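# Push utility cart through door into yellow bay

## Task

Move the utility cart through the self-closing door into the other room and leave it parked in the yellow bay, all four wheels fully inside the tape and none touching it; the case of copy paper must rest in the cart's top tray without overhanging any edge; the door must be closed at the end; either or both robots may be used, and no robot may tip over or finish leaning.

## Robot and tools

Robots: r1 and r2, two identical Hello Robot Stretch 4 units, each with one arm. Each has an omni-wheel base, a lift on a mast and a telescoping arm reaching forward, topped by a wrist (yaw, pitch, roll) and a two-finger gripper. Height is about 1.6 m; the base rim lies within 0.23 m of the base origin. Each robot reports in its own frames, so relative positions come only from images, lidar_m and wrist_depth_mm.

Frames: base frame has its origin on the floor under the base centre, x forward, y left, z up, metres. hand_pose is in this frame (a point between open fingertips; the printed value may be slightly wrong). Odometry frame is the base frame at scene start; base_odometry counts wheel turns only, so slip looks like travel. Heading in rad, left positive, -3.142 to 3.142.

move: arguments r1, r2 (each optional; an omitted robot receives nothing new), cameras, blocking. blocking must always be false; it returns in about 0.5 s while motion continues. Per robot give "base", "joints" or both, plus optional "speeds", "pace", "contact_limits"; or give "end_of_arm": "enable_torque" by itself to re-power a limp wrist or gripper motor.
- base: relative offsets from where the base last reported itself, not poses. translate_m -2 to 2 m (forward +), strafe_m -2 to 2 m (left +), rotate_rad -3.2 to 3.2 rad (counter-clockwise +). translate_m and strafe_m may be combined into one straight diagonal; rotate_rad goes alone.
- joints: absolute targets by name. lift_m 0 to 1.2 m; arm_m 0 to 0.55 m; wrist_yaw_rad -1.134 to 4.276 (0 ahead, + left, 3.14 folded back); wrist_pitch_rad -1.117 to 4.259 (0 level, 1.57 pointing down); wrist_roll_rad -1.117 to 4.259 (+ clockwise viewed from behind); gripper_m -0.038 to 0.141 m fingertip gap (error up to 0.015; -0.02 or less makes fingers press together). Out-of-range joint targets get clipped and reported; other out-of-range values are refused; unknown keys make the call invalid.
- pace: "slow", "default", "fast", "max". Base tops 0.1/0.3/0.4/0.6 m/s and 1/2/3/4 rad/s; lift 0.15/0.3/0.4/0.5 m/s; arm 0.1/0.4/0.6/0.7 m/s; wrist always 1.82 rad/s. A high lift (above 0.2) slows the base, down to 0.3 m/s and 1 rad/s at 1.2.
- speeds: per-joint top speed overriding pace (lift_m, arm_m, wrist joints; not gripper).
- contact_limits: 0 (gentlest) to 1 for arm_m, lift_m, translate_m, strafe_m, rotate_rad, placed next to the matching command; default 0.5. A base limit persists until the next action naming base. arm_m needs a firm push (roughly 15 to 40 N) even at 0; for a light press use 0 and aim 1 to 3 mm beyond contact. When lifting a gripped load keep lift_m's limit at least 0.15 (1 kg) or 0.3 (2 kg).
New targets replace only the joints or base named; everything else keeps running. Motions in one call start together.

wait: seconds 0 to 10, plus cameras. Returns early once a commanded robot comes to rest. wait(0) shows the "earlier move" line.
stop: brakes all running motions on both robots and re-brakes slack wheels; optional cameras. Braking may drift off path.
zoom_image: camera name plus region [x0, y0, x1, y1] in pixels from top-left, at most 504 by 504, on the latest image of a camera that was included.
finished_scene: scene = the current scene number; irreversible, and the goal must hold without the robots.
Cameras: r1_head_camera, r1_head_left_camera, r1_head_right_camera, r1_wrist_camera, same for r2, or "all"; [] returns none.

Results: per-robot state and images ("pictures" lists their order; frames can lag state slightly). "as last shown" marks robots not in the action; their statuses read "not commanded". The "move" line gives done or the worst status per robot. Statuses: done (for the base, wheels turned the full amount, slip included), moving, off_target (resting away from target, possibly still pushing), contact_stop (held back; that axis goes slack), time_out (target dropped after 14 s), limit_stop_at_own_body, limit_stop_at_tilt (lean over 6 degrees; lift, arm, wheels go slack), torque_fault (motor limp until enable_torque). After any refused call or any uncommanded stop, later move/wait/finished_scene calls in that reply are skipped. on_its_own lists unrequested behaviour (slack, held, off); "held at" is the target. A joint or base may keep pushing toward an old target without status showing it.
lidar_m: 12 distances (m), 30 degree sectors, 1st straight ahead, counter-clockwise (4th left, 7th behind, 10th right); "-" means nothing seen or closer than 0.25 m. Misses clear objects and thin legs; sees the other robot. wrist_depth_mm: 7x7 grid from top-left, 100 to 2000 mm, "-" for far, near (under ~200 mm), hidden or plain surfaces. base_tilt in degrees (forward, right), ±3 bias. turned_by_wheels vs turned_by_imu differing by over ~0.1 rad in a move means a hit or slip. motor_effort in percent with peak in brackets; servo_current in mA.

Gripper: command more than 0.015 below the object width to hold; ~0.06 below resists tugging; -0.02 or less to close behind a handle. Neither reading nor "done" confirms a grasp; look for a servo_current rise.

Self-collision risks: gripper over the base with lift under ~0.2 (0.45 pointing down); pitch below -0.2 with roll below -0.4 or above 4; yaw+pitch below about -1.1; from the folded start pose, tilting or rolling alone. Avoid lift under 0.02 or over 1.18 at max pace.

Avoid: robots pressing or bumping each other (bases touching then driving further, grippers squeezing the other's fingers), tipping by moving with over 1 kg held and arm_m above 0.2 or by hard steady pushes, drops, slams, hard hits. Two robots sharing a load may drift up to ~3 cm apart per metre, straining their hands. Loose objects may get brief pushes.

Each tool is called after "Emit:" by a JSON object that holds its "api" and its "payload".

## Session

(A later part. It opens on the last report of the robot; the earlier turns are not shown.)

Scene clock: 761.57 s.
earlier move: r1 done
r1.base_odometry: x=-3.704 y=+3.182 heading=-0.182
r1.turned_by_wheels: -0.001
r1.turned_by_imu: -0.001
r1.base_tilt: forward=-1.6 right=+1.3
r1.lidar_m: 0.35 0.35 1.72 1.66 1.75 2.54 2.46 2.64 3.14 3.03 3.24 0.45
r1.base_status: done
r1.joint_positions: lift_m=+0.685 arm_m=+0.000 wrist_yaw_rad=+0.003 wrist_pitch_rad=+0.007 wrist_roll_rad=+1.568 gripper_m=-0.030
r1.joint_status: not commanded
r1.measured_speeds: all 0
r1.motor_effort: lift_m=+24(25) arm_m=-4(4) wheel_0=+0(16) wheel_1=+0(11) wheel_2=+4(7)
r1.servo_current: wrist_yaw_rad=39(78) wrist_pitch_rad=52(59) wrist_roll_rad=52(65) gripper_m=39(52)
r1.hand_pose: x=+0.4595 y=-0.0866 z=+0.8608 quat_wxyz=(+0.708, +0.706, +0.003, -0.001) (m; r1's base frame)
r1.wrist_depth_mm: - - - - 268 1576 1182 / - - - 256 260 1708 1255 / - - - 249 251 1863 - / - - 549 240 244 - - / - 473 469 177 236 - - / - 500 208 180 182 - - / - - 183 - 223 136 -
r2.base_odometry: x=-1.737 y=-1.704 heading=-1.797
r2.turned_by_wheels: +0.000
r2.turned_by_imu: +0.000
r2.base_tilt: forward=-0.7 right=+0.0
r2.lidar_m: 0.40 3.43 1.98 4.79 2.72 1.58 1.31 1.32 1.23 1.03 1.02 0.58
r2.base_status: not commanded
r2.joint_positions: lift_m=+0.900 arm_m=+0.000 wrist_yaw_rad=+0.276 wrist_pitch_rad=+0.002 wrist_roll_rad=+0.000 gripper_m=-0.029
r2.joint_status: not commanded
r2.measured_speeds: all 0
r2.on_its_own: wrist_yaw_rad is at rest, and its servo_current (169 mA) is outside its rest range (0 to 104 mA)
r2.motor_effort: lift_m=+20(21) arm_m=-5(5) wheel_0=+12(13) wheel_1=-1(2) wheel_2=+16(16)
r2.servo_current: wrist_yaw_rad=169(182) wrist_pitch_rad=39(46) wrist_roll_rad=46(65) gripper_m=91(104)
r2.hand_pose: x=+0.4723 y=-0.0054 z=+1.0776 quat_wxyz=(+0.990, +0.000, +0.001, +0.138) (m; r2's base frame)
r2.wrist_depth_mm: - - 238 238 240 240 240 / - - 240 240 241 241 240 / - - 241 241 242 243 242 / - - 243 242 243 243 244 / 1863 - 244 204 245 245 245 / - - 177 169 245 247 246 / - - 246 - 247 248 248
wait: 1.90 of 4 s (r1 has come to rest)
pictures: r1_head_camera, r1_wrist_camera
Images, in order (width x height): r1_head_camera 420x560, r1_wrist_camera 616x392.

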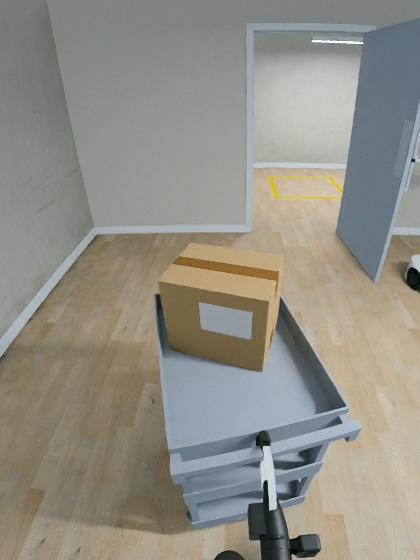

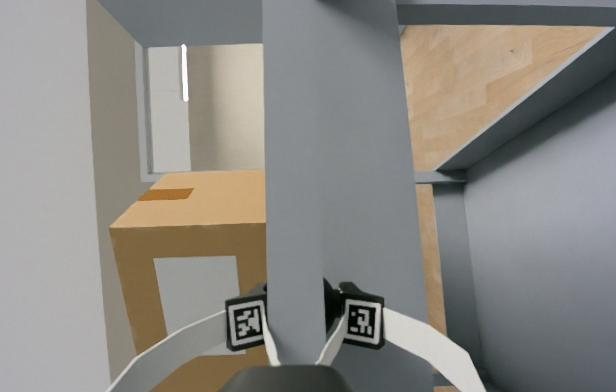

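Emit:
{"api": "move", "payload": {"blocking": false, "r1": {"base":{"rotate_rad":0.42},"pace":"slow"}, "cameras": []}}

Emit:
{"api": "wait", "payload": {"seconds": 3, "cameras": []}}

Emit:
{"api": "move", "payload": {"blocking": false, "r1": {"base":{"strafe_m":-0.4,"translate_m":-0.035}}, "cameras": []}}

Emit:
{"api": "wait", "payload": {"seconds": 4, "cameras": []}}

Emit:
{"api": "move", "payload": {"blocking": false, "r1": {"base":{"rotate_rad":0.42},"pace":"slow"}, "cameras": []}}

Emit:
{"api": "wait", "payload": {"seconds": 3, "cameras": []}}

Emit:
{"api": "move", "payload": {"blocking": false, "r1": {"base":{"strafe_m":-0.4,"translate_m":-0.035}}, "cameras": []}}

Emit:
{"api": "wait", "payload": {"seconds": 4, "cameras": ["r1_head_camera","r1_wrist_camera"]}}

Scene clock: 772.90 s.
move: r1 moving
r1.base_odometry: x=-3.704 y=+3.182 heading=-0.058
r1.turned_by_wheels: +0.124
r1.turned_by_imu: +0.124
r1.base_tilt: forward=-1.6 right=+1.3
r1.lidar_m: 0.37 0.44 1.71 1.67 1.82 2.50 2.47 2.76 3.08 3.02 2.64 0.44
r1.base_status: rotate_rad moving
r1.joint_positions: lift_m=+0.685 arm_m=+0.000 wrist_yaw_rad=-0.005 wrist_pitch_rad=+0.007 wrist_roll_rad=+1.568 gripper_m=-0.030
r1.joint_status: not commanded
r1.measured_speeds: translate_m=-0.002 strafe_m=+0.000 rotate_rad=+0.491 lift_m=+0.000 arm_m=+0.000 wrist_yaw_rad=+0.000 wrist_pitch_rad=+0.000 wrist_roll_rad=+0.000
r1.motor_effort: lift_m=+25(25) arm_m=-3(4) wheel_0=-10(12) wheel_1=-8(8) wheel_2=-11(11)
r1.servo_current: wrist_yaw_rad=52(72) wrist_pitch_rad=52(59) wrist_roll_rad=52(52) gripper_m=39(52)
r1.hand_pose: x=+0.4588 y=-0.0890 z=+0.8608 quat_wxyz=(+0.708, +0.706, +0.000, -0.004) (m; r1's base frame)
r1.wrist_depth_mm: - - - 246 248 1708 1229 / - - - 242 243 1808 - / - - - 237 239 - - / - 488 462 234 236 - - / - 484 480 173 234 - - / - - 188 170 181 - - / - - 559 132 225 127 -
r2.base_odometry: x=-1.737 y=-1.704 heading=-1.797
r2.turned_by_wheels: +0.000
r2.turned_by_imu: +0.000
r2.base_tilt: forward=-0.6 right=+0.0
r2.lidar_m: 0.38 3.44 1.98 4.80 2.77 1.56 1.31 1.32 1.19 1.03 1.03 0.58
r2.base_status: not commanded
r2.joint_positions: lift_m=+0.900 arm_m=+0.000 wrist_yaw_rad=+0.276 wrist_pitch_rad=+0.002 wrist_roll_rad=+0.000 gripper_m=-0.029
r2.joint_status: not commanded
r2.measured_speeds: all 0
r2.motor_effort: lift_m=+20(21) arm_m=-5(5) wheel_0=+12(13) wheel_1=-1(2) wheel_2=+16(16)
r2.servo_current: wrist_yaw_rad=169(182) wrist_pitch_rad=33(46) wrist_roll_rad=46(52) gripper_m=91(98)
r2.hand_pose: x=+0.4723 y=-0.0054 z=+1.0776 quat_wxyz=(+0.990, +0.000, +0.001, +0.138) (m; r2's base frame)
r2.wrist_depth_mm: - - 238 238 240 239 240 / - - 239 241 241 240 241 / - - 242 242 242 242 243 / - - 243 243 243 243 244 / 1863 - 245 204 244 245 245 / - - 178 168 246 246 247 / - - 246 - 248 249 247
pictures: none
No camera images: "cameras" was empty.

Scene clock: 774.00 s.
earlier move: r1 done
r1.base_odometry: x=-3.704 y=+3.182 heading=+0.238
r1.turned_by_wheels: +0.295
r1.turned_by_imu: +0.296
r1.base_tilt: forward=-1.6 right=+1.3
r1.lidar_m: 0.43 1.77 1.66 1.68 2.28 2.47 2.54 3.23 3.04 3.12 0.44 0.38
r1.base_status: done
r1.joint_positions: lift_m=+0.685 arm_m=+0.000 wrist_yaw_rad=-0.003 wrist_pitch_rad=+0.007 wrist_roll_rad=+1.568 gripper_m=-0.030
r1.joint_status: not commanded
r1.measured_speeds: all 0
r1.motor_effort: lift_m=+24(25) arm_m=-3(4) wheel_0=-3(12) wheel_1=-3(8) wheel_2=-2(11)
r1.servo_current: wrist_yaw_rad=65(72) wrist_pitch_rad=46(59) wrist_roll_rad=52(65) gripper_m=46(52)
r1.hand_pose: x=+0.4590 y=-0.0882 z=+0.8608 quat_wxyz=(+0.708, +0.706, +0.001, -0.003) (m; r1's base frame)
r1.wrist_depth_mm: - 424 424 116 170 171 - / - 394 394 120 182 - - / - 477 469 - 192 - - / - - 564 138 205 - - / - - - - 220 1661 - / - - 208 164 181 1618 - / - - 180 128 252 137 1255
r2.base_odometry: x=-1.737 y=-1.704 heading=-1.797
r2.turned_by_wheels: +0.000
r2.turned_by_imu: +0.000
r2.base_tilt: forward=-0.7 right=+0.0
r2.lidar_m: 0.39 3.45 2.01 4.79 2.75 1.56 1.31 1.30 1.22 1.05 1.04 0.58
r2.base_status: not commanded
r2.joint_positions: lift_m=+0.900 arm_m=+0.000 wrist_yaw_rad=+0.276 wrist_pitch_rad=+0.002 wrist_roll_rad=+0.000 gripper_m=-0.029
r2.joint_status: not commanded
r2.measured_speeds: all 0
r2.on_its_own: wrist_yaw_rad is at rest, and its servo_current (163 mA) is outside its rest range (0 to 104 mA)
r2.motor_effort: lift_m=+20(21) arm_m=-4(5) wheel_0=+12(13) wheel_1=-1(2) wheel_2=+16(16)
r2.servo_current: wrist_yaw_rad=163(182) wrist_pitch_rad=39(46) wrist_roll_rad=46(59) gripper_m=98(98)
r2.hand_pose: x=+0.4723 y=-0.0054 z=+1.0776 quat_wxyz=(+0.990, +0.000, +0.001, +0.138) (m; r2's base frame)
r2.wrist_depth_mm: - - 237 239 239 240 241 / - - 239 238 241 241 242 / - - 241 242 243 243 243 / - - 243 242 243 244 244 / - - 245 204 246 245 246 / - - 177 168 246 247 247 / 1863 - 247 - 248 248 248
wait: 1.10 of 3 s (r1 has come to rest)
pictures: none
No camera images: "cameras" was empty.

Scene clock: 774.50 s.
move: r1 moving
r1.base_odometry: x=-3.699 y=+3.148 heading=+0.239
r1.turned_by_wheels: +0.001
r1.turned_by_imu: +0.001
r1.base_tilt: forward=-1.6 right=+1.2
r1.lidar_m: 0.44 1.82 1.70 1.73 2.35 2.46 2.53 3.20 2.98 3.09 2.58 0.37
r1.base_status: translate_m moving; strafe_m moving
r1.joint_positions: lift_m=+0.685 arm_m=+0.000 wrist_yaw_rad=+0.003 wrist_pitch_rad=+0.007 wrist_roll_rad=+1.568 gripper_m=-0.030
r1.joint_status: not commanded
r1.measured_speeds: translate_m=-0.013 strafe_m=-0.134 rotate_rad=+0.003 lift_m=+0.000 arm_m=+0.000 wrist_yaw_rad=+0.029 wrist_pitch_rad=+0.000 wrist_roll_rad=+0.000
r1.motor_effort: lift_m=+24(24) arm_m=-3(4) wheel_0=+14(14) wheel_1=-8(10) wheel_2=+3(3)
r1.servo_current: wrist_yaw_rad=59(65) wrist_pitch_rad=46(52) wrist_roll_rad=52(65) gripper_m=46(52)
r1.hand_pose: x=+0.4596 y=-0.0865 z=+0.8608 quat_wxyz=(+0.708, +0.706, +0.004, -0.001) (m; r1's base frame)
r1.wrist_depth_mm: - 399 399 105 163 163 - / - 394 397 113 173 174 - / - 488 477 - 186 - - / - - 585 - 199 - - / - - - - 216 1756 - / - - - 185 185 1618 - / - - 174 149 254 135 1255
r2.base_odometry: x=-1.737 y=-1.704 heading=-1.797
r2.turned_by_wheels: +0.000
r2.turned_by_imu: +0.000
r2.base_tilt: forward=-0.7 right=+0.0
r2.lidar_m: 0.40 3.45 1.99 4.78 2.73 1.57 1.31 1.32 1.23 1.03 1.01 0.57
r2.base_status: not commanded
r2.joint_positions: lift_m=+0.900 arm_m=+0.000 wrist_yaw_rad=+0.276 wrist_pitch_rad=+0.002 wrist_roll_rad=+0.000 gripper_m=-0.029
r2.joint_status: not commanded
r2.measured_speeds: all 0
r2.motor_effort: lift_m=+21(21) arm_m=-5(5) wheel_0=+12(13) wheel_1=-1(1) wheel_2=+16(16)
r2.servo_current: wrist_yaw_rad=169(176) wrist_pitch_rad=39(46) wrist_roll_rad=46(65) gripper_m=98(98)
r2.hand_pose: x=+0.4723 y=-0.0054 z=+1.0776 quat_wxyz=(+0.990, +0.000, +0.001, +0.138) (m; r2's base frame)
r2.wrist_depth_mm: - - 238 239 239 240 240 / - - 239 240 241 240 242 / - - 242 242 242 242 243 / - - 243 243 243 244 244 / 1661 - 244 204 244 245 245 / - - 177 169 245 247 247 / 1921 - 247 - 247 248 248
pictures: none
No camera images: "cameras" was empty.

Scene clock: 776.73 s.
earlier move: r1 done
r1.base_odometry: x=-3.643 y=+2.785 heading=+0.238
r1.turned_by_wheels: -0.001
r1.turned_by_imu: -0.002
r1.base_tilt: forward=-1.6 right=+1.3
r1.lidar_m: 0.37 0.37 2.06 2.09 2.77 2.61 2.70 2.84 2.66 2.74 2.30 0.44
r1.base_status: done
r1.joint_positions: lift_m=+0.685 arm_m=+0.000 wrist_yaw_rad=+0.003 wrist_pitch_rad=+0.007 wrist_roll_rad=+1.568 gripper_m=-0.030
r1.joint_status: not commanded
r1.measured_speeds: all 0
r1.motor_effort: lift_m=+24(25) arm_m=+0(4) wheel_0=+2(17) wheel_1=+1(11) wheel_2=+2(6)
r1.servo_current: wrist_yaw_rad=52(72) wrist_pitch_rad=46(59) wrist_roll_rad=52(65) gripper_m=46(52)
r1.hand_pose: x=+0.4595 y=-0.0866 z=+0.8608 quat_wxyz=(+0.708, +0.706, +0.003, -0.001) (m; r1's base frame)
r1.wrist_depth_mm: - - - 249 250 1708 1205 / - - - 243 244 1708 - / - - - 237 241 - - / - 508 469 234 237 - - / - 484 477 173 232 - - / - - 211 185 182 - - / - - 180 130 224 127 -
r2.base_odometry: x=-1.737 y=-1.704 heading=-1.797
r2.turned_by_wheels: +0.000
r2.turned_by_imu: +0.000
r2.base_tilt: forward=-0.7 right=+0.0
r2.lidar_m: 0.38 3.44 1.91 2.34 2.76 1.57 1.32 1.30 1.22 1.02 1.02 0.57
r2.base_status: not commanded
r2.joint_positions: lift_m=+0.900 arm_m=+0.000 wrist_yaw_rad=+0.276 wrist_pitch_rad=+0.002 wrist_roll_rad=+0.000 gripper_m=-0.029
r2.joint_status: not commanded
r2.measured_speeds: all 0
r2.on_its_own: wrist_yaw_rad is at rest, and its servo_current (169 mA) is outside its rest range (0 to 104 mA)
r2.motor_effort: lift_m=+20(21) arm_m=-5(5) wheel_0=+13(13) wheel_1=-1(2) wheel_2=+16(16)
r2.servo_current: wrist_yaw_rad=169(176) wrist_pitch_rad=39(46) wrist_roll_rad=46(65) gripper_m=98(104)
r2.hand_pose: x=+0.4723 y=-0.0054 z=+1.0776 quat_wxyz=(+0.990, +0.000, +0.001, +0.138) (m; r2's base frame)
r2.wrist_depth_mm: - - 238 238 239 238 240 / - - 239 240 240 241 241 / - - 241 241 241 242 243 / - - 242 241 243 244 244 / - - 243 203 244 244 246 / - - 178 169 246 247 246 / 1808 - 248 - 247 248 249
wait: 2.23 of 4 s (r1 has come to rest)
pictures: none
No camera images: "cameras" was empty.

Scene clock: 777.23 s.
move: r1 moving
r1.base_odometry: x=-3.643 y=+2.785 heading=+0.362
r1.turned_by_wheels: +0.124
r1.turned_by_imu: +0.124
r1.base_tilt: forward=-1.6 right=+1.3
r1.lidar_m: 0.39 0.43 2.05 2.16 2.65 2.61 2.79 2.74 2.68 2.87 2.28 0.42
r1.base_status: rotate_rad moving
r1.joint_positions: lift_m=+0.685 arm_m=+0.000 wrist_yaw_rad=-0.005 wrist_pitch_rad=+0.007 wrist_roll_rad=+1.568 gripper_m=-0.030
r1.joint_status: not commanded
r1.measured_speeds: translate_m=+0.001 strafe_m=+0.001 rotate_rad=+0.488 lift_m=+0.000 arm_m=+0.000 wrist_yaw_rad=+0.000 wrist_pitch_rad=+0.000 wrist_roll_rad=+0.000
r1.motor_effort: lift_m=+24(25) arm_m=+1(1) wheel_0=-9(12) wheel_1=-7(8) wheel_2=-10(10)
r1.servo_current: wrist_yaw_rad=46(59) wrist_pitch_rad=46(52) wrist_roll_rad=52(65) gripper_m=46(52)
r1.hand_pose: x=+0.4588 y=-0.0889 z=+0.8608 quat_wxyz=(+0.708, +0.706, +0.001, -0.004) (m; r1's base frame)
r1.wrist_depth_mm: - - - 233 235 1661 1182 / - - - 234 233 1808 - / - - 554 231 233 - - / - 466 459 231 231 - - / - 508 492 169 229 - - / - - 188 168 182 - - / - - 591 129 229 135 -
r2.base_odometry: x=-1.737 y=-1.704 heading=-1.797
r2.turned_by_wheels: +0.000
r2.turned_by_imu: +0.000
r2.base_tilt: forward=-0.7 right=+0.0
r2.lidar_m: 0.39 3.43 1.93 2.37 2.73 1.56 1.33 1.31 1.19 1.02 1.02 0.56
r2.base_status: not commanded
r2.joint_positions: lift_m=+0.900 arm_m=+0.000 wrist_yaw_rad=+0.276 wrist_pitch_rad=+0.002 wrist_roll_rad=+0.000 gripper_m=-0.029
r2.joint_status: not commanded
r2.measured_speeds: all 0
r2.motor_effort: lift_m=+20(20) arm_m=-5(5) wheel_0=+12(13) wheel_1=-1(1) wheel_2=+16(16)
r2.servo_current: wrist_yaw_rad=156(176) wrist_pitch_rad=46(46) wrist_roll_rad=46(59) gripper_m=91(98)
r2.hand_pose: x=+0.4723 y=-0.0054 z=+1.0776 quat_wxyz=(+0.990, +0.000, +0.001, +0.138) (m; r2's base frame)
r2.wrist_depth_mm: - - 238 238 240 240 240 / - - 239 241 241 241 241 / - - 241 242 242 242 242 / - - 242 242 243 243 245 / - - 245 204 245 245 246 / - - 178 168 246 248 246 / 1863 - 246 - 247 248 248
pictures: none
No camera images: "cameras" was empty.

Scene clock: 778.33 s.
earlier move: r1 done
r1.base_odometry: x=-3.643 y=+2.785 heading=+0.657
r1.turned_by_wheels: +0.295
r1.turned_by_imu: +0.296
r1.base_tilt: forward=-1.6 right=+1.3
r1.lidar_m: 0.42 2.07 2.07 2.57 2.61 2.64 2.97 2.67 2.69 2.30 0.38 0.36
r1.base_status: done
r1.joint_positions: lift_m=+0.685 arm_m=+0.000 wrist_yaw_rad=-0.003 wrist_pitch_rad=+0.007 wrist_roll_rad=+1.568 gripper_m=-0.030
r1.joint_status: not commanded
r1.measured_speeds: all 0
r1.motor_effort: lift_m=+24(25) arm_m=-3(4) wheel_0=-6(12) wheel_1=-3(8) wheel_2=-3(10)
r1.servo_current: wrist_yaw_rad=59(59) wrist_pitch_rad=39(52) wrist_roll_rad=46(65) gripper_m=46(52)
r1.hand_pose: x=+0.4590 y=-0.0882 z=+0.8608 quat_wxyz=(+0.708, +0.706, +0.001, -0.003) (m; r1's base frame)
r1.wrist_depth_mm: - 389 392 107 164 164 - / - 399 402 114 175 176 - / - 500 484 120 187 - - / - - 597 132 202 - - / - - - - 218 1756 - / - - 207 - 181 1618 - / - 136 167 149 180 136 1205
r2.base_odometry: x=-1.737 y=-1.704 heading=-1.797
r2.turned_by_wheels: +0.000
r2.turned_by_imu: +0.000
r2.base_tilt: forward=-0.6 right=+0.0
r2.lidar_m: 0.38 3.42 1.94 2.34 2.76 1.59 1.29 1.31 1.24 1.02 1.04 0.55
r2.base_status: not commanded
r2.joint_positions: lift_m=+0.900 arm_m=+0.000 wrist_yaw_rad=+0.276 wrist_pitch_rad=+0.002 wrist_roll_rad=+0.000 gripper_m=-0.029
r2.joint_status: not commanded
r2.measured_speeds: all 0
r2.on_its_own: wrist_yaw_rad is at rest, and its servo_current (163 mA) is outside its rest range (0 to 104 mA)
r2.motor_effort: lift_m=+20(21) arm_m=-5(5) wheel_0=+12(13) wheel_1=-1(2) wheel_2=+16(16)
r2.servo_current: wrist_yaw_rad=163(176) wrist_pitch_rad=39(46) wrist_roll_rad=52(59) gripper_m=91(104)
r2.hand_pose: x=+0.4723 y=-0.0054 z=+1.0776 quat_wxyz=(+0.990, +0.000, +0.001, +0.138) (m; r2's base frame)
r2.wrist_depth_mm: - - 238 238 240 239 240 / - - 240 240 242 241 243 / - - 242 241 242 242 243 / - - 243 242 244 243 243 / 1863 - 244 204 245 244 245 / - - 178 169 245 247 247 / - - 246 - 247 247 248
wait: 1.10 of 3 s (r1 has come to rest)
pictures: none
No camera images: "cameras" was empty.

Scene clock: 778.83 s.
move: r1 moving
r1.base_odometry: x=-3.625 y=+2.756 heading=+0.658
r1.turned_by_wheels: +0.001
r1.turned_by_imu: +0.001
r1.base_tilt: forward=-1.6 right=+1.2
r1.lidar_m: 0.43 2.09 2.10 2.57 2.61 2.64 2.96 2.63 2.68 2.28 2.29 0.37
r1.base_status: translate_m moving; strafe_m moving
r1.joint_positions: lift_m=+0.685 arm_m=+0.000 wrist_yaw_rad=+0.004 wrist_pitch_rad=+0.007 wrist_roll_rad=+1.568 gripper_m=-0.030
r1.joint_status: not commanded
r1.measured_speeds: translate_m=-0.013 strafe_m=-0.133 rotate_rad=+0.005 lift_m=+0.000 arm_m=+0.000 wrist_yaw_rad=+0.040 wrist_pitch_rad=+0.000 wrist_roll_rad=+0.000
r1.motor_effort: lift_m=+24(25) arm_m=-4(4) wheel_0=+15(15) wheel_1=-10(10) wheel_2=+4(4)
r1.servo_current: wrist_yaw_rad=72(72) wrist_pitch_rad=46(59) wrist_roll_rad=39(59) gripper_m=39(52)
r1.hand_pose: x=+0.4596 y=-0.0863 z=+0.8608 quat_wxyz=(+0.708, +0.706, +0.004, -0.001) (m; r1's base frame)
r1.wrist_depth_mm: - 368 370 - 152 153 - / - 402 404 104 164 165 - / - 517 492 112 178 - - / - - 634 122 194 - - / - - - - 213 1618 - / - - - - 185 1618 1281 / - 137 167 145 168 135 1205
r2.base_odometry: x=-1.737 y=-1.704 heading=-1.797
r2.turned_by_wheels: +0.000
r2.turned_by_imu: +0.000
r2.base_tilt: forward=-0.7 right=+0.0
r2.lidar_m: 0.42 3.43 1.96 2.31 2.75 1.52 1.32 1.32 1.20 1.02 1.00 0.58
r2.base_status: not commanded
r2.joint_positions: lift_m=+0.900 arm_m=+0.000 wrist_yaw_rad=+0.276 wrist_pitch_rad=+0.002 wrist_roll_rad=+0.000 gripper_m=-0.029
r2.joint_status: not commanded
r2.measured_speeds: all 0
r2.motor_effort: lift_m=+20(20) arm_m=-5(5) wheel_0=+12(13) wheel_1=-1(2) wheel_2=+16(16)
r2.servo_current: wrist_yaw_rad=176(176) wrist_pitch_rad=39(46) wrist_roll_rad=39(52) gripper_m=98(104)
r2.hand_pose: x=+0.4723 y=-0.0054 z=+1.0776 quat_wxyz=(+0.990, +0.000, +0.001, +0.138) (m; r2's base frame)
r2.wrist_depth_mm: - - 237 238 239 238 240 / - - 240 240 241 241 241 / - - 241 241 241 242 242 / - - 242 243 244 243 244 / 1708 - 244 204 245 245 245 / - - 177 168 246 247 247 / - - 247 - 249 248 249
pictures: none
No camera images: "cameras" was empty.

Scene clock: 781.07 s.
earlier move: r1 done
r1.base_odometry: x=-3.427 y=+2.447 heading=+0.657
r1.turned_by_wheels: -0.001
r1.turned_by_imu: -0.002
r1.base_tilt: forward=-1.6 right=+1.3
r1.lidar_m: 0.39 0.38 2.35 2.89 2.89 2.92 2.65 2.39 2.43 1.93 1.95 0.43
r1.base_status: done
r1.joint_positions: lift_m=+0.685 arm_m=+0.000 wrist_yaw_rad=+0.003 wrist_pitch_rad=+0.007 wrist_roll_rad=+1.568 gripper_m=-0.030
r1.joint_status: not commanded
r1.measured_speeds: all 0
r1.motor_effort: lift_m=+24(25) arm_m=+4(4) wheel_0=+1(17) wheel_1=+0(10) wheel_2=+2(6)
r1.servo_current: wrist_yaw_rad=52(72) wrist_pitch_rad=46(59) wrist_roll_rad=65(65) gripper_m=39(52)
r1.hand_pose: x=+0.4595 y=-0.0866 z=+0.8608 quat_wxyz=(+0.708, +0.706, +0.003, -0.001) (m; r1's base frame)
r1.wrist_depth_mm: - - - 229 229 1618 1160 / - - - 229 230 1708 - / - - 539 229 231 - - / - 462 459 229 229 - - / - 512 504 168 229 - - / - - 213 183 181 - - / - - 180 - 229 127 -
r2.base_odometry: x=-1.737 y=-1.704 heading=-1.797
r2.turned_by_wheels: +0.000
r2.turned_by_imu: +0.000
r2.base_tilt: forward=-0.7 right=+0.0
r2.lidar_m: 0.38 1.89 1.76 1.92 2.75 1.57 1.31 1.30 1.19 1.01 1.02 0.56
r2.base_status: not commanded
r2.joint_positions: lift_m=+0.900 arm_m=+0.000 wrist_yaw_rad=+0.276 wrist_pitch_rad=+0.002 wrist_roll_rad=+0.000 gripper_m=-0.029
r2.joint_status: not commanded
r2.measured_speeds: all 0
r2.on_its_own: wrist_yaw_rad is at rest, and its servo_current (176 mA) is outside its rest range (0 to 104 mA)
r2.motor_effort: lift_m=+20(21) arm_m=-5(5) wheel_0=+12(13) wheel_1=-1(2) wheel_2=+15(16)
r2.servo_current: wrist_yaw_rad=176(182) wrist_pitch_rad=39(46) wrist_roll_rad=52(65) gripper_m=98(104)
r2.hand_pose: x=+0.4723 y=-0.0054 z=+1.0776 quat_wxyz=(+0.990, +0.000, +0.001, +0.138) (m; r2's base frame)
r2.wrist_depth_mm: - - 238 238 239 241 240 / - - 241 241 241 240 240 / - - 241 241 242 242 243 / - - 242 242 243 244 244 / 1499 - 244 204 244 245 245 / - - 177 168 246 247 247 / 1708 157 247 - 247 249 248
wait: 2.23 of 4 s (r1 has come to rest)
pictures: r1_head_camera, r1_wrist_camera
Images, in order (width x height): r1_head_camera 420x560, r1_wrist_camera 616x392.

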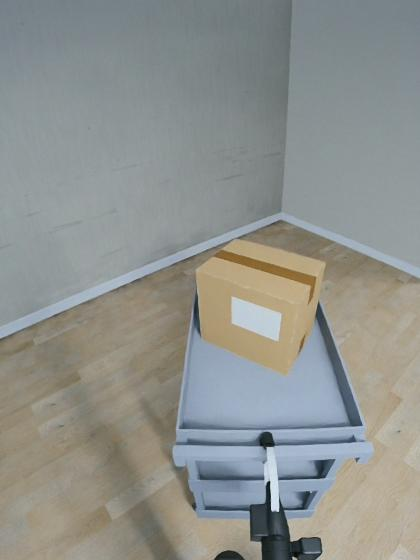

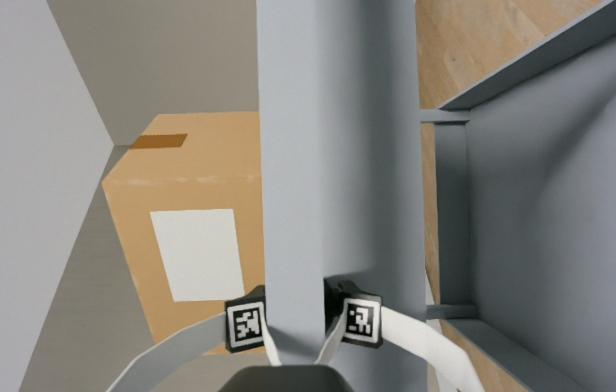

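Emit:
{"api": "move", "payload": {"blocking": false, "r1": {"base":{"strafe_m":-0.2,"translate_m":-0.01}}, "cameras": []}}

Emit:
{"api": "wait", "payload": {"seconds": 4, "cameras": []}}

Emit:
{"api": "move", "payload": {"blocking": false, "r1": {"base":{"rotate_rad":0.42},"pace":"slow"}, "cameras": []}}

Emit:
{"api": "wait", "payload": {"seconds": 3, "cameras": []}}

Emit:
{"api": "move", "payload": {"blocking": false, "r1": {"base":{"strafe_m":-0.43,"translate_m":-0.035}}, "cameras": []}}

Emit:
{"api": "wait", "payload": {"seconds": 4, "cameras": []}}

Emit:
{"api": "move", "payload": {"blocking": false, "r1": {"base":{"rotate_rad":0.42},"pace":"slow"}, "cameras": []}}

Emit:
{"api": "wait", "payload": {"seconds": 3, "cameras": ["r1_head_camera","r1_wrist_camera"]}}

Scene clock: 797.47 s.
move: r1 moving
r1.base_odometry: x=-3.406 y=+2.419 heading=+0.658
r1.turned_by_wheels: +0.001
r1.turned_by_imu: +0.001
r1.base_tilt: forward=-1.6 right=+1.3
r1.lidar_m: 0.39 0.40 2.40 2.93 2.92 2.95 2.63 2.37 2.41 1.89 1.89 0.45
r1.base_status: translate_m moving; strafe_m moving
r1.joint_positions: lift_m=+0.685 arm_m=+0.000 wrist_yaw_rad=+0.003 wrist_pitch_rad=+0.007 wrist_roll_rad=+1.568 gripper_m=-0.030
r1.joint_status: not commanded
r1.measured_speeds: translate_m=-0.006 strafe_m=-0.137 rotate_rad=+0.001 lift_m=+0.000 arm_m=+0.000 wrist_yaw_rad=+0.000 wrist_pitch_rad=+0.000 wrist_roll_rad=+0.000
r1.motor_effort: lift_m=+24(25) arm_m=+4(4) wheel_0=+12(14) wheel_1=-9(10) wheel_2=+3(4)
r1.servo_current: wrist_yaw_rad=33(72) wrist_pitch_rad=52(52) wrist_roll_rad=46(59) gripper_m=46(46)
r1.hand_pose: x=+0.4595 y=-0.0866 z=+0.8608 quat_wxyz=(+0.708, +0.706, +0.003, -0.001) (m; r1's base frame)
r1.wrist_depth_mm: - - - 226 227 1618 1229 / - - - 227 227 1661 - / - - 525 227 229 - - / - 459 452 227 228 - - / - 517 500 168 229 - - / - - 530 168 183 - - / - - 175 - 231 135 -
r2.base_odometry: x=-1.737 y=-1.704 heading=-1.797
r2.turned_by_wheels: +0.000
r2.turned_by_imu: +0.000
r2.base_tilt: forward=-0.7 right=+0.0
r2.lidar_m: 0.39 1.91 1.74 1.89 2.74 1.59 1.32 1.31 1.22 1.02 1.02 0.58
r2.base_status: not commanded
r2.joint_positions: lift_m=+0.900 arm_m=+0.000 wrist_yaw_rad=+0.276 wrist_pitch_rad=+0.002 wrist_roll_rad=+0.000 gripper_m=-0.029
r2.joint_status: not commanded
r2.measured_speeds: all 0
r2.motor_effort: lift_m=+20(20) arm_m=-5(5) wheel_0=+12(13) wheel_1=-1(2) wheel_2=+16(16)
r2.servo_current: wrist_yaw_rad=169(169) wrist_pitch_rad=39(46) wrist_roll_rad=33(52) gripper_m=91(104)
r2.hand_pose: x=+0.4723 y=-0.0054 z=+1.0776 quat_wxyz=(+0.990, +0.000, +0.001, +0.138) (m; r2's base frame)
r2.wrist_depth_mm: - - 239 239 239 240 240 / - - 239 240 241 241 241 / - - 240 241 243 242 243 / - - 242 242 243 244 245 / 1499 - 243 204 245 244 245 / - - 177 168 246 247 247 / 1756 157 246 - 246 249 249
pictures: none
No camera images: "cameras" was empty.

Scene clock: 798.93 s.
earlier move: r1 done
r1.base_odometry: x=-3.312 y=+2.283 heading=+0.657
r1.turned_by_wheels: -0.001
r1.turned_by_imu: -0.001
r1.base_tilt: forward=-1.5 right=+1.3
r1.lidar_m: 0.34 0.35 2.49 3.05 3.04 3.05 2.51 2.26 2.28 1.74 1.78 0.44
r1.base_status: done
r1.joint_positions: lift_m=+0.685 arm_m=+0.000 wrist_yaw_rad=+0.003 wrist_pitch_rad=+0.007 wrist_roll_rad=+1.568 gripper_m=-0.030
r1.joint_status: not commanded
r1.measured_speeds: all 0
r1.motor_effort: lift_m=+25(25) arm_m=+4(4) wheel_0=-1(14) wheel_1=+0(10) wheel_2=+3(6)
r1.servo_current: wrist_yaw_rad=59(72) wrist_pitch_rad=39(59) wrist_roll_rad=46(65) gripper_m=52(52)
r1.hand_pose: x=+0.4595 y=-0.0866 z=+0.8608 quat_wxyz=(+0.708, +0.706, +0.003, -0.001) (m; r1's base frame)
r1.wrist_depth_mm: - - - - 286 307 1098 / - - - 259 264 1661 1229 / - - - 252 254 1863 - / - - 585 241 244 - - / - 466 466 177 237 - - / - 488 208 173 182 - - / - 525 512 128 220 127 -
r2.base_odometry: x=-1.737 y=-1.704 heading=-1.797
r2.turned_by_wheels: +0.000
r2.turned_by_imu: +0.000
r2.base_tilt: forward=-0.7 right=+0.0
r2.lidar_m: 0.39 1.86 1.60 1.74 2.73 1.57 1.32 1.32 1.24 1.02 1.03 0.59
r2.base_status: not commanded
r2.joint_positions: lift_m=+0.900 arm_m=+0.000 wrist_yaw_rad=+0.276 wrist_pitch_rad=+0.002 wrist_roll_rad=+0.000 gripper_m=-0.029
r2.joint_status: not commanded
r2.measured_speeds: all 0
r2.on_its_own: wrist_yaw_rad is at rest, and its servo_current (176 mA) is outside its rest range (0 to 104 mA)
r2.motor_effort: lift_m=+20(21) arm_m=-5(5) wheel_0=+12(13) wheel_1=-1(2) wheel_2=+16(16)
r2.servo_current: wrist_yaw_rad=176(182) wrist_pitch_rad=39(46) wrist_roll_rad=52(59) gripper_m=91(104)
r2.hand_pose: x=+0.4723 y=-0.0054 z=+1.0776 quat_wxyz=(+0.990, +0.000, +0.001, +0.138) (m; r2's base frame)
r2.wrist_depth_mm: - - 238 238 240 240 240 / - - 240 240 241 242 240 / - - 240 241 243 242 244 / - - 243 242 243 244 244 / 1366 - 243 203 244 245 245 / - - 178 168 246 246 247 / 1708 157 246 - 247 248 247
wait: 1.47 of 4 s (r1 has come to rest)
pictures: none
No camera images: "cameras" was empty.

Scene clock: 799.43 s.
move: r1 moving
r1.base_odometry: x=-3.312 y=+2.283 heading=+0.782
r1.turned_by_wheels: +0.124
r1.turned_by_imu: +0.125
r1.base_tilt: forward=-1.6 right=+1.3
r1.lidar_m: 0.35 0.42 2.57 3.18 3.05 3.11 2.39 2.26 2.34 1.71 1.79 0.43
r1.base_status: rotate_rad moving
r1.joint_positions: lift_m=+0.685 arm_m=+0.000 wrist_yaw_rad=-0.005 wrist_pitch_rad=+0.007 wrist_roll_rad=+1.568 gripper_m=-0.030
r1.joint_status: not commanded
r1.measured_speeds: translate_m=-0.001 strafe_m=+0.001 rotate_rad=+0.493 lift_m=+0.000 arm_m=+0.000 wrist_yaw_rad=+0.000 wrist_pitch_rad=+0.000 wrist_roll_rad=+0.000
r1.motor_effort: lift_m=+24(24) arm_m=+2(4) wheel_0=-11(12) wheel_1=-5(7) wheel_2=-11(11)
r1.servo_current: wrist_yaw_rad=59(72) wrist_pitch_rad=39(52) wrist_roll_rad=52(59) gripper_m=52(52)
r1.hand_pose: x=+0.4588 y=-0.0889 z=+0.8608 quat_wxyz=(+0.708, +0.706, +0.001, -0.004) (m; r1's base frame)
r1.wrist_depth_mm: - - - 255 258 1661 1205 / - - - 250 251 1661 - / - - - 243 245 1808 - / - 591 500 236 238 - - / - 473 473 174 233 - - / - 517 187 170 181 - - / - 549 535 132 223 127 -
r2.base_odometry: x=-1.737 y=-1.704 heading=-1.797
r2.turned_by_wheels: +0.000
r2.turned_by_imu: +0.000
r2.base_tilt: forward=-0.7 right=+0.0
r2.lidar_m: 0.39 1.88 1.62 1.73 2.76 1.58 1.32 1.33 1.22 1.03 1.02 0.56
r2.base_status: not commanded
r2.joint_positions: lift_m=+0.900 arm_m=+0.000 wrist_yaw_rad=+0.276 wrist_pitch_rad=+0.002 wrist_roll_rad=+0.000 gripper_m=-0.029
r2.joint_status: not commanded
r2.measured_speeds: all 0
r2.motor_effort: lift_m=+20(21) arm_m=-5(5) wheel_0=+12(13) wheel_1=-1(2) wheel_2=+16(16)
r2.servo_current: wrist_yaw_rad=163(176) wrist_pitch_rad=39(46) wrist_roll_rad=46(59) gripper_m=104(104)
r2.hand_pose: x=+0.4723 y=-0.0054 z=+1.0776 quat_wxyz=(+0.990, +0.000, +0.001, +0.138) (m; r2's base frame)
r2.wrist_depth_mm: - - 238 238 239 238 241 / - - 239 240 240 241 241 / - - 241 242 243 242 242 / - - 243 242 244 243 244 / 1366 - 244 204 245 246 246 / - - 177 168 246 246 247 / 1756 157 246 - 247 248 248
pictures: none
No camera images: "cameras" was empty.

Scene clock: 800.53 s.
earlier move: r1 done
r1.base_odometry: x=-3.312 y=+2.283 heading=+1.077
r1.turned_by_wheels: +0.295
r1.turned_by_imu: +0.296
r1.base_tilt: forward=-1.6 right=+1.3
r1.lidar_m: 0.42 2.48 2.82 3.05 3.05 2.64 2.27 2.25 1.78 1.70 0.44 0.40
r1.base_status: done
r1.joint_positions: lift_m=+0.685 arm_m=+0.000 wrist_yaw_rad=-0.003 wrist_pitch_rad=+0.007 wrist_roll_rad=+1.568 gripper_m=-0.030
r1.joint_status: not commanded
r1.measured_speeds: all 0
r1.motor_effort: lift_m=+24(25) arm_m=-4(4) wheel_0=-5(12) wheel_1=-3(7) wheel_2=-2(11)
r1.servo_current: wrist_yaw_rad=46(72) wrist_pitch_rad=46(59) wrist_roll_rad=52(72) gripper_m=46(52)
r1.hand_pose: x=+0.4590 y=-0.0882 z=+0.8608 quat_wxyz=(+0.708, +0.706, +0.001, -0.003) (m; r1's base frame)
r1.wrist_depth_mm: - 473 480 - 181 - - / - 410 415 131 190 - - / - 449 452 - 199 - - / - - 535 - 211 - - / - - - 155 221 - - / - - 188 165 181 1576 - / - - 183 128 246 136 1281
r2.base_odometry: x=-1.737 y=-1.704 heading=-1.797
r2.turned_by_wheels: +0.000
r2.turned_by_imu: +0.000
r2.base_tilt: forward=-0.7 right=+0.1
r2.lidar_m: 0.39 1.96 1.75 1.75 2.74 1.56 1.32 1.31 1.25 1.04 1.03 0.57
r2.base_status: not commanded
r2.joint_positions: lift_m=+0.900 arm_m=+0.000 wrist_yaw_rad=+0.276 wrist_pitch_rad=+0.002 wrist_roll_rad=+0.000 gripper_m=-0.029
r2.joint_status: not commanded
r2.measured_speeds: all 0
r2.on_its_own: wrist_yaw_rad is at rest, and its servo_current (150 mA) is outside its rest range (0 to 104 mA)
r2.motor_effort: lift_m=+20(21) arm_m=-5(5) wheel_0=+12(13) wheel_1=-1(2) wheel_2=+16(16)
r2.servo_current: wrist_yaw_rad=150(176) wrist_pitch_rad=46(46) wrist_roll_rad=46(59) gripper_m=85(104)
r2.hand_pose: x=+0.4723 y=-0.0054 z=+1.0776 quat_wxyz=(+0.990, +0.000, +0.001, +0.138) (m; r2's base frame)
r2.wrist_depth_mm: - - 238 239 238 239 240 / - - 240 240 240 241 242 / - - 242 241 243 242 243 / - - 243 243 244 243 244 / 1499 - 244 204 245 245 246 / - - 177 168 246 247 246 / 1499 157 247 - 248 248 248
wait: 1.10 of 3 s (r1 has come to rest)
pictures: none
No camera images: "cameras" was empty.

Scene clock: 801.03 s.
move: r1 moving
r1.base_odometry: x=-3.283 y=+2.264 heading=+1.078
r1.turned_by_wheels: +0.001
r1.turned_by_imu: +0.001
r1.base_tilt: forward=-1.6 right=+1.3
r1.lidar_m: 0.44 0.47 2.85 3.08 3.08 2.62 2.25 2.25 1.75 1.69 2.77 0.38
r1.base_status: translate_m moving; strafe_m moving
r1.joint_positions: lift_m=+0.685 arm_m=+0.000 wrist_yaw_rad=+0.004 wrist_pitch_rad=+0.007 wrist_roll_rad=+1.568 gripper_m=-0.030
r1.joint_status: not commanded
r1.measured_speeds: translate_m=-0.013 strafe_m=-0.132 rotate_rad=+0.008 lift_m=+0.000 arm_m=+0.000 wrist_yaw_rad=+0.042 wrist_pitch_rad=+0.000 wrist_roll_rad=+0.000
r1.motor_effort: lift_m=+25(25) arm_m=-2(4) wheel_0=+14(14) wheel_1=-7(10) wheel_2=+4(5)
r1.servo_current: wrist_yaw_rad=52(59) wrist_pitch_rad=39(52) wrist_roll_rad=59(59) gripper_m=52(52)
r1.hand_pose: x=+0.4596 y=-0.0863 z=+0.8608 quat_wxyz=(+0.708, +0.706, +0.004, -0.001) (m; r1's base frame)
r1.wrist_depth_mm: - 442 442 116 171 172 - / - 399 402 121 181 - - / - 469 452 - 191 - - / - - 554 137 204 - - / - - - - 218 1756 - / - - - - 225 1618 - / - - 178 - 248 135 1255
r2.base_odometry: x=-1.737 y=-1.704 heading=-1.797
r2.turned_by_wheels: +0.000
r2.turned_by_imu: +0.000
r2.base_tilt: forward=-0.6 right=+0.0
r2.lidar_m: 0.40 1.89 1.73 1.71 2.76 1.57 1.33 1.33 1.23 1.05 1.02 0.56
r2.base_status: not commanded
r2.joint_positions: lift_m=+0.900 arm_m=+0.000 wrist_yaw_rad=+0.276 wrist_pitch_rad=+0.002 wrist_roll_rad=+0.000 gripper_m=-0.029
r2.joint_status: not commanded
r2.measured_speeds: all 0
r2.motor_effort: lift_m=+20(20) arm_m=-5(5) wheel_0=+12(13) wheel_1=-1(1) wheel_2=+16(16)
r2.servo_current: wrist_yaw_rad=163(169) wrist_pitch_rad=46(46) wrist_roll_rad=46(59) gripper_m=98(98)
r2.hand_pose: x=+0.4723 y=-0.0054 z=+1.0776 quat_wxyz=(+0.990, +0.000, +0.001, +0.138) (m; r2's base frame)
r2.wrist_depth_mm: - - 237 237 240 239 239 / - - 239 241 241 241 240 / - - 240 241 242 242 243 / - - 242 242 243 243 244 / 1499 - 243 204 246 245 245 / - - 177 168 246 247 247 / 1756 1537 247 - 247 248 249
pictures: none
No camera images: "cameras" was empty.

Scene clock: 803.33 s.
earlier move: r1 done
r1.base_odometry: x=-2.950 y=+2.049 heading=+1.077
r1.turned_by_wheels: -0.001
r1.turned_by_imu: -0.002
r1.base_tilt: forward=-1.5 right=+1.3
r1.lidar_m: 0.37 0.39 2.98 3.45 3.46 2.47 2.10 2.11 1.31 1.31 2.47 0.44
r1.base_status: done
r1.joint_positions: lift_m=+0.685 arm_m=+0.000 wrist_yaw_rad=+0.003 wrist_pitch_rad=+0.007 wrist_roll_rad=+1.568 gripper_m=-0.030
r1.joint_status: not commanded
r1.measured_speeds: all 0
r1.motor_effort: lift_m=+24(25) arm_m=+0(4) wheel_0=+2(19) wheel_1=-1(10) wheel_2=+5(6)
r1.servo_current: wrist_yaw_rad=52(78) wrist_pitch_rad=52(59) wrist_roll_rad=46(65) gripper_m=46(52)
r1.hand_pose: x=+0.4595 y=-0.0866 z=+0.8608 quat_wxyz=(+0.708, +0.706, +0.003, -0.001) (m; r1's base frame)
r1.wrist_depth_mm: - - - 246 247 1661 1160 / - - - 242 244 1756 - / - - - 238 241 831 - / - 496 466 235 236 - - / - 484 480 173 234 - - / - - 188 180 182 - - / - - 180 - 227 128 -
r2.base_odometry: x=-1.737 y=-1.704 heading=-1.797
r2.turned_by_wheels: +0.000
r2.turned_by_imu: +0.000
r2.base_tilt: forward=-0.7 right=+0.0
r2.lidar_m: 0.40 1.72 1.35 1.35 2.76 1.56 1.32 1.31 1.22 1.04 1.00 0.57
r2.base_status: not commanded
r2.joint_positions: lift_m=+0.900 arm_m=+0.000 wrist_yaw_rad=+0.276 wrist_pitch_rad=+0.002 wrist_roll_rad=+0.000 gripper_m=-0.029
r2.joint_status: not commanded
r2.measured_speeds: all 0
r2.on_its_own: wrist_yaw_rad is at rest, and its servo_current (163 mA) is outside its rest range (0 to 104 mA)
r2.motor_effort: lift_m=+20(21) arm_m=-5(5) wheel_0=+12(13) wheel_1=-1(2) wheel_2=+16(16)
r2.servo_current: wrist_yaw_rad=163(182) wrist_pitch_rad=39(46) wrist_roll_rad=52(59) gripper_m=98(104)
r2.hand_pose: x=+0.4723 y=-0.0054 z=+1.0776 quat_wxyz=(+0.990, +0.000, +0.001, +0.138) (m; r2's base frame)
r2.wrist_depth_mm: - - 239 238 240 240 240 / - - 239 240 240 240 241 / - - 241 241 242 242 243 / - - 243 242 243 244 245 / 1336 - 243 204 245 245 246 / - - 177 168 246 246 248 / - 149 247 - 248 248 248
wait: 2.30 of 4 s (r1 has come to rest)
pictures: none
No camera images: "cameras" was empty.

Scene clock: 803.83 s.
move: r1 moving
r1.base_odometry: x=-2.950 y=+2.049 heading=+1.201
r1.turned_by_wheels: +0.124
r1.turned_by_imu: +0.124
r1.base_tilt: forward=-1.6 right=+1.3
r1.lidar_m: 0.40 2.66 3.22 3.44 3.46 2.29 2.08 2.13 1.30 1.34 2.47 0.43
r1.base_status: rotate_rad moving
r1.joint_positions: lift_m=+0.685 arm_m=+0.000 wrist_yaw_rad=-0.005 wrist_pitch_rad=+0.007 wrist_roll_rad=+1.568 gripper_m=-0.030
r1.joint_status: not commanded
r1.measured_speeds: translate_m=+0.000 strafe_m=-0.002 rotate_rad=+0.490 lift_m=+0.000 arm_m=+0.000 wrist_yaw_rad=+0.000 wrist_pitch_rad=+0.000 wrist_roll_rad=+0.000
r1.motor_effort: lift_m=+24(25) arm_m=-2(2) wheel_0=-11(11) wheel_1=-7(7) wheel_2=-9(9)
r1.servo_current: wrist_yaw_rad=52(59) wrist_pitch_rad=46(52) wrist_roll_rad=59(65) gripper_m=52(52)
r1.hand_pose: x=+0.4589 y=-0.0887 z=+0.8608 quat_wxyz=(+0.708, +0.706, +0.001, -0.004) (m; r1's base frame)
r1.wrist_depth_mm: - - - 232 235 1661 1182 / - - - 234 234 1808 - / - - 554 232 233 - - / - 462 462 170 231 - - / - 517 496 169 231 - - / - - 187 187 181 - - / - - 597 130 229 127 -
r2.base_odometry: x=-1.737 y=-1.704 heading=-1.797
r2.turned_by_wheels: +0.000
r2.turned_by_imu: +0.000
r2.base_tilt: forward=-0.7 right=+0.0
r2.lidar_m: 0.38 1.73 1.32 1.30 2.75 1.58 1.32 1.30 1.24 1.02 1.03 0.57
r2.base_status: not commanded
r2.joint_positions: lift_m=+0.900 arm_m=+0.000 wrist_yaw_rad=+0.276 wrist_pitch_rad=+0.002 wrist_roll_rad=+0.000 gripper_m=-0.029
r2.joint_status: not commanded
r2.measured_speeds: all 0
r2.motor_effort: lift_m=+20(20) arm_m=-4(5) wheel_0=+12(13) wheel_1=-1(2) wheel_2=+16(16)
r2.servo_current: wrist_yaw_rad=176(176) wrist_pitch_rad=39(46) wrist_roll_rad=52(59) gripper_m=91(98)
r2.hand_pose: x=+0.4723 y=-0.0054 z=+1.0776 quat_wxyz=(+0.990, +0.000, +0.001, +0.138) (m; r2's base frame)
r2.wrist_depth_mm: - - 238 238 239 240 240 / - - 238 240 241 241 242 / - - 242 242 242 242 242 / - - 242 243 243 243 245 / 1336 - 243 204 245 245 245 / - - 177 168 245 246 247 / - 149 246 - 247 249 247
pictures: none
No camera images: "cameras" was empty.

Scene clock: 804.93 s.
earlier move: r1 done
r1.base_odometry: x=-2.950 y=+2.049 heading=+1.496
r1.turned_by_wheels: +0.295
r1.turned_by_imu: +0.296
r1.base_tilt: forward=-1.6 right=+1.3
r1.lidar_m: 0.42 2.87 3.48 3.44 2.64 2.10 2.08 1.39 1.30 1.96 0.42 0.38
r1.base_status: done
r1.joint_positions: lift_m=+0.685 arm_m=+0.000 wrist_yaw_rad=-0.005 wrist_pitch_rad=+0.007 wrist_roll_rad=+1.568 gripper_m=-0.030
r1.joint_status: not commanded
r1.measured_speeds: all 0
r1.motor_effort: lift_m=+24(25) arm_m=-4(4) wheel_0=-6(12) wheel_1=-2(7) wheel_2=-4(9)
r1.servo_current: wrist_yaw_rad=59(72) wrist_pitch_rad=46(59) wrist_roll_rad=52(65) gripper_m=46(52)
r1.hand_pose: x=+0.4589 y=-0.0887 z=+0.8608 quat_wxyz=(+0.708, +0.706, +0.001, -0.004) (m; r1's base frame)
r1.wrist_depth_mm: - 427 430 117 173 174 - / - 394 399 121 183 - - / - 480 466 - 194 - - / - - 559 - 204 - - / - - - - 220 1661 - / - - 206 - 181 1618 - / - - 183 150 251 136 1281
r2.base_odometry: x=-1.737 y=-1.704 heading=-1.797
r2.turned_by_wheels: +0.000
r2.turned_by_imu: +0.000
r2.base_tilt: forward=-0.7 right=+0.0
r2.lidar_m: 0.40 1.82 1.30 1.33 2.75 1.57 1.32 1.30 1.23 1.03 1.02 0.54
r2.base_status: not commanded
r2.joint_positions: lift_m=+0.900 arm_m=+0.000 wrist_yaw_rad=+0.276 wrist_pitch_rad=+0.002 wrist_roll_rad=+0.000 gripper_m=-0.029
r2.joint_status: not commanded
r2.measured_speeds: all 0
r2.on_its_own: wrist_yaw_rad is at rest, and its servo_current (163 mA) is outside its rest range (0 to 104 mA)
r2.motor_effort: lift_m=+20(20) arm_m=-4(5) wheel_0=+13(13) wheel_1=-1(2) wheel_2=+16(16)
r2.servo_current: wrist_yaw_rad=163(176) wrist_pitch_rad=39(46) wrist_roll_rad=46(59) gripper_m=98(104)
r2.hand_pose: x=+0.4723 y=-0.0054 z=+1.0776 quat_wxyz=(+0.990, +0.000, +0.001, +0.138) (m; r2's base frame)
r2.wrist_depth_mm: - - 238 237 238 239 239 / - - 238 240 240 240 240 / - - 241 241 243 243 243 / - - 243 244 244 243 243 / 1366 - 243 204 245 246 245 / - - 177 169 246 247 246 / 1397 157 246 - 248 248 249
wait: 1.10 of 3 s (r1 has come to rest)
pictures: r1_head_camera, r1_wrist_camera
Images, in order (width x height): r1_head_camera 420x560, r1_wrist_camera 616x392.

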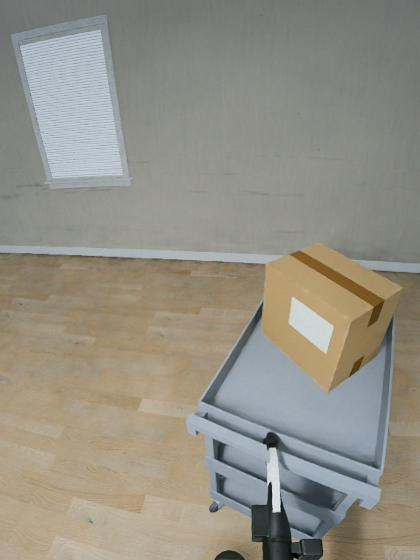

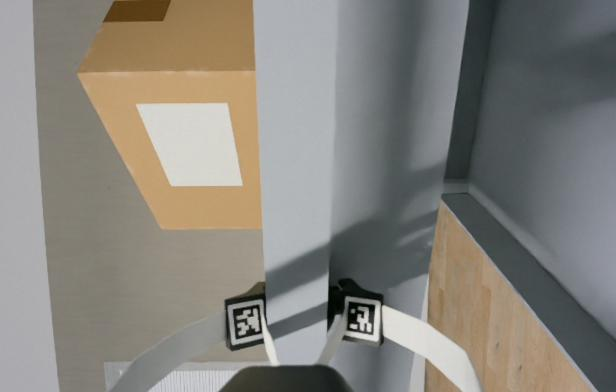

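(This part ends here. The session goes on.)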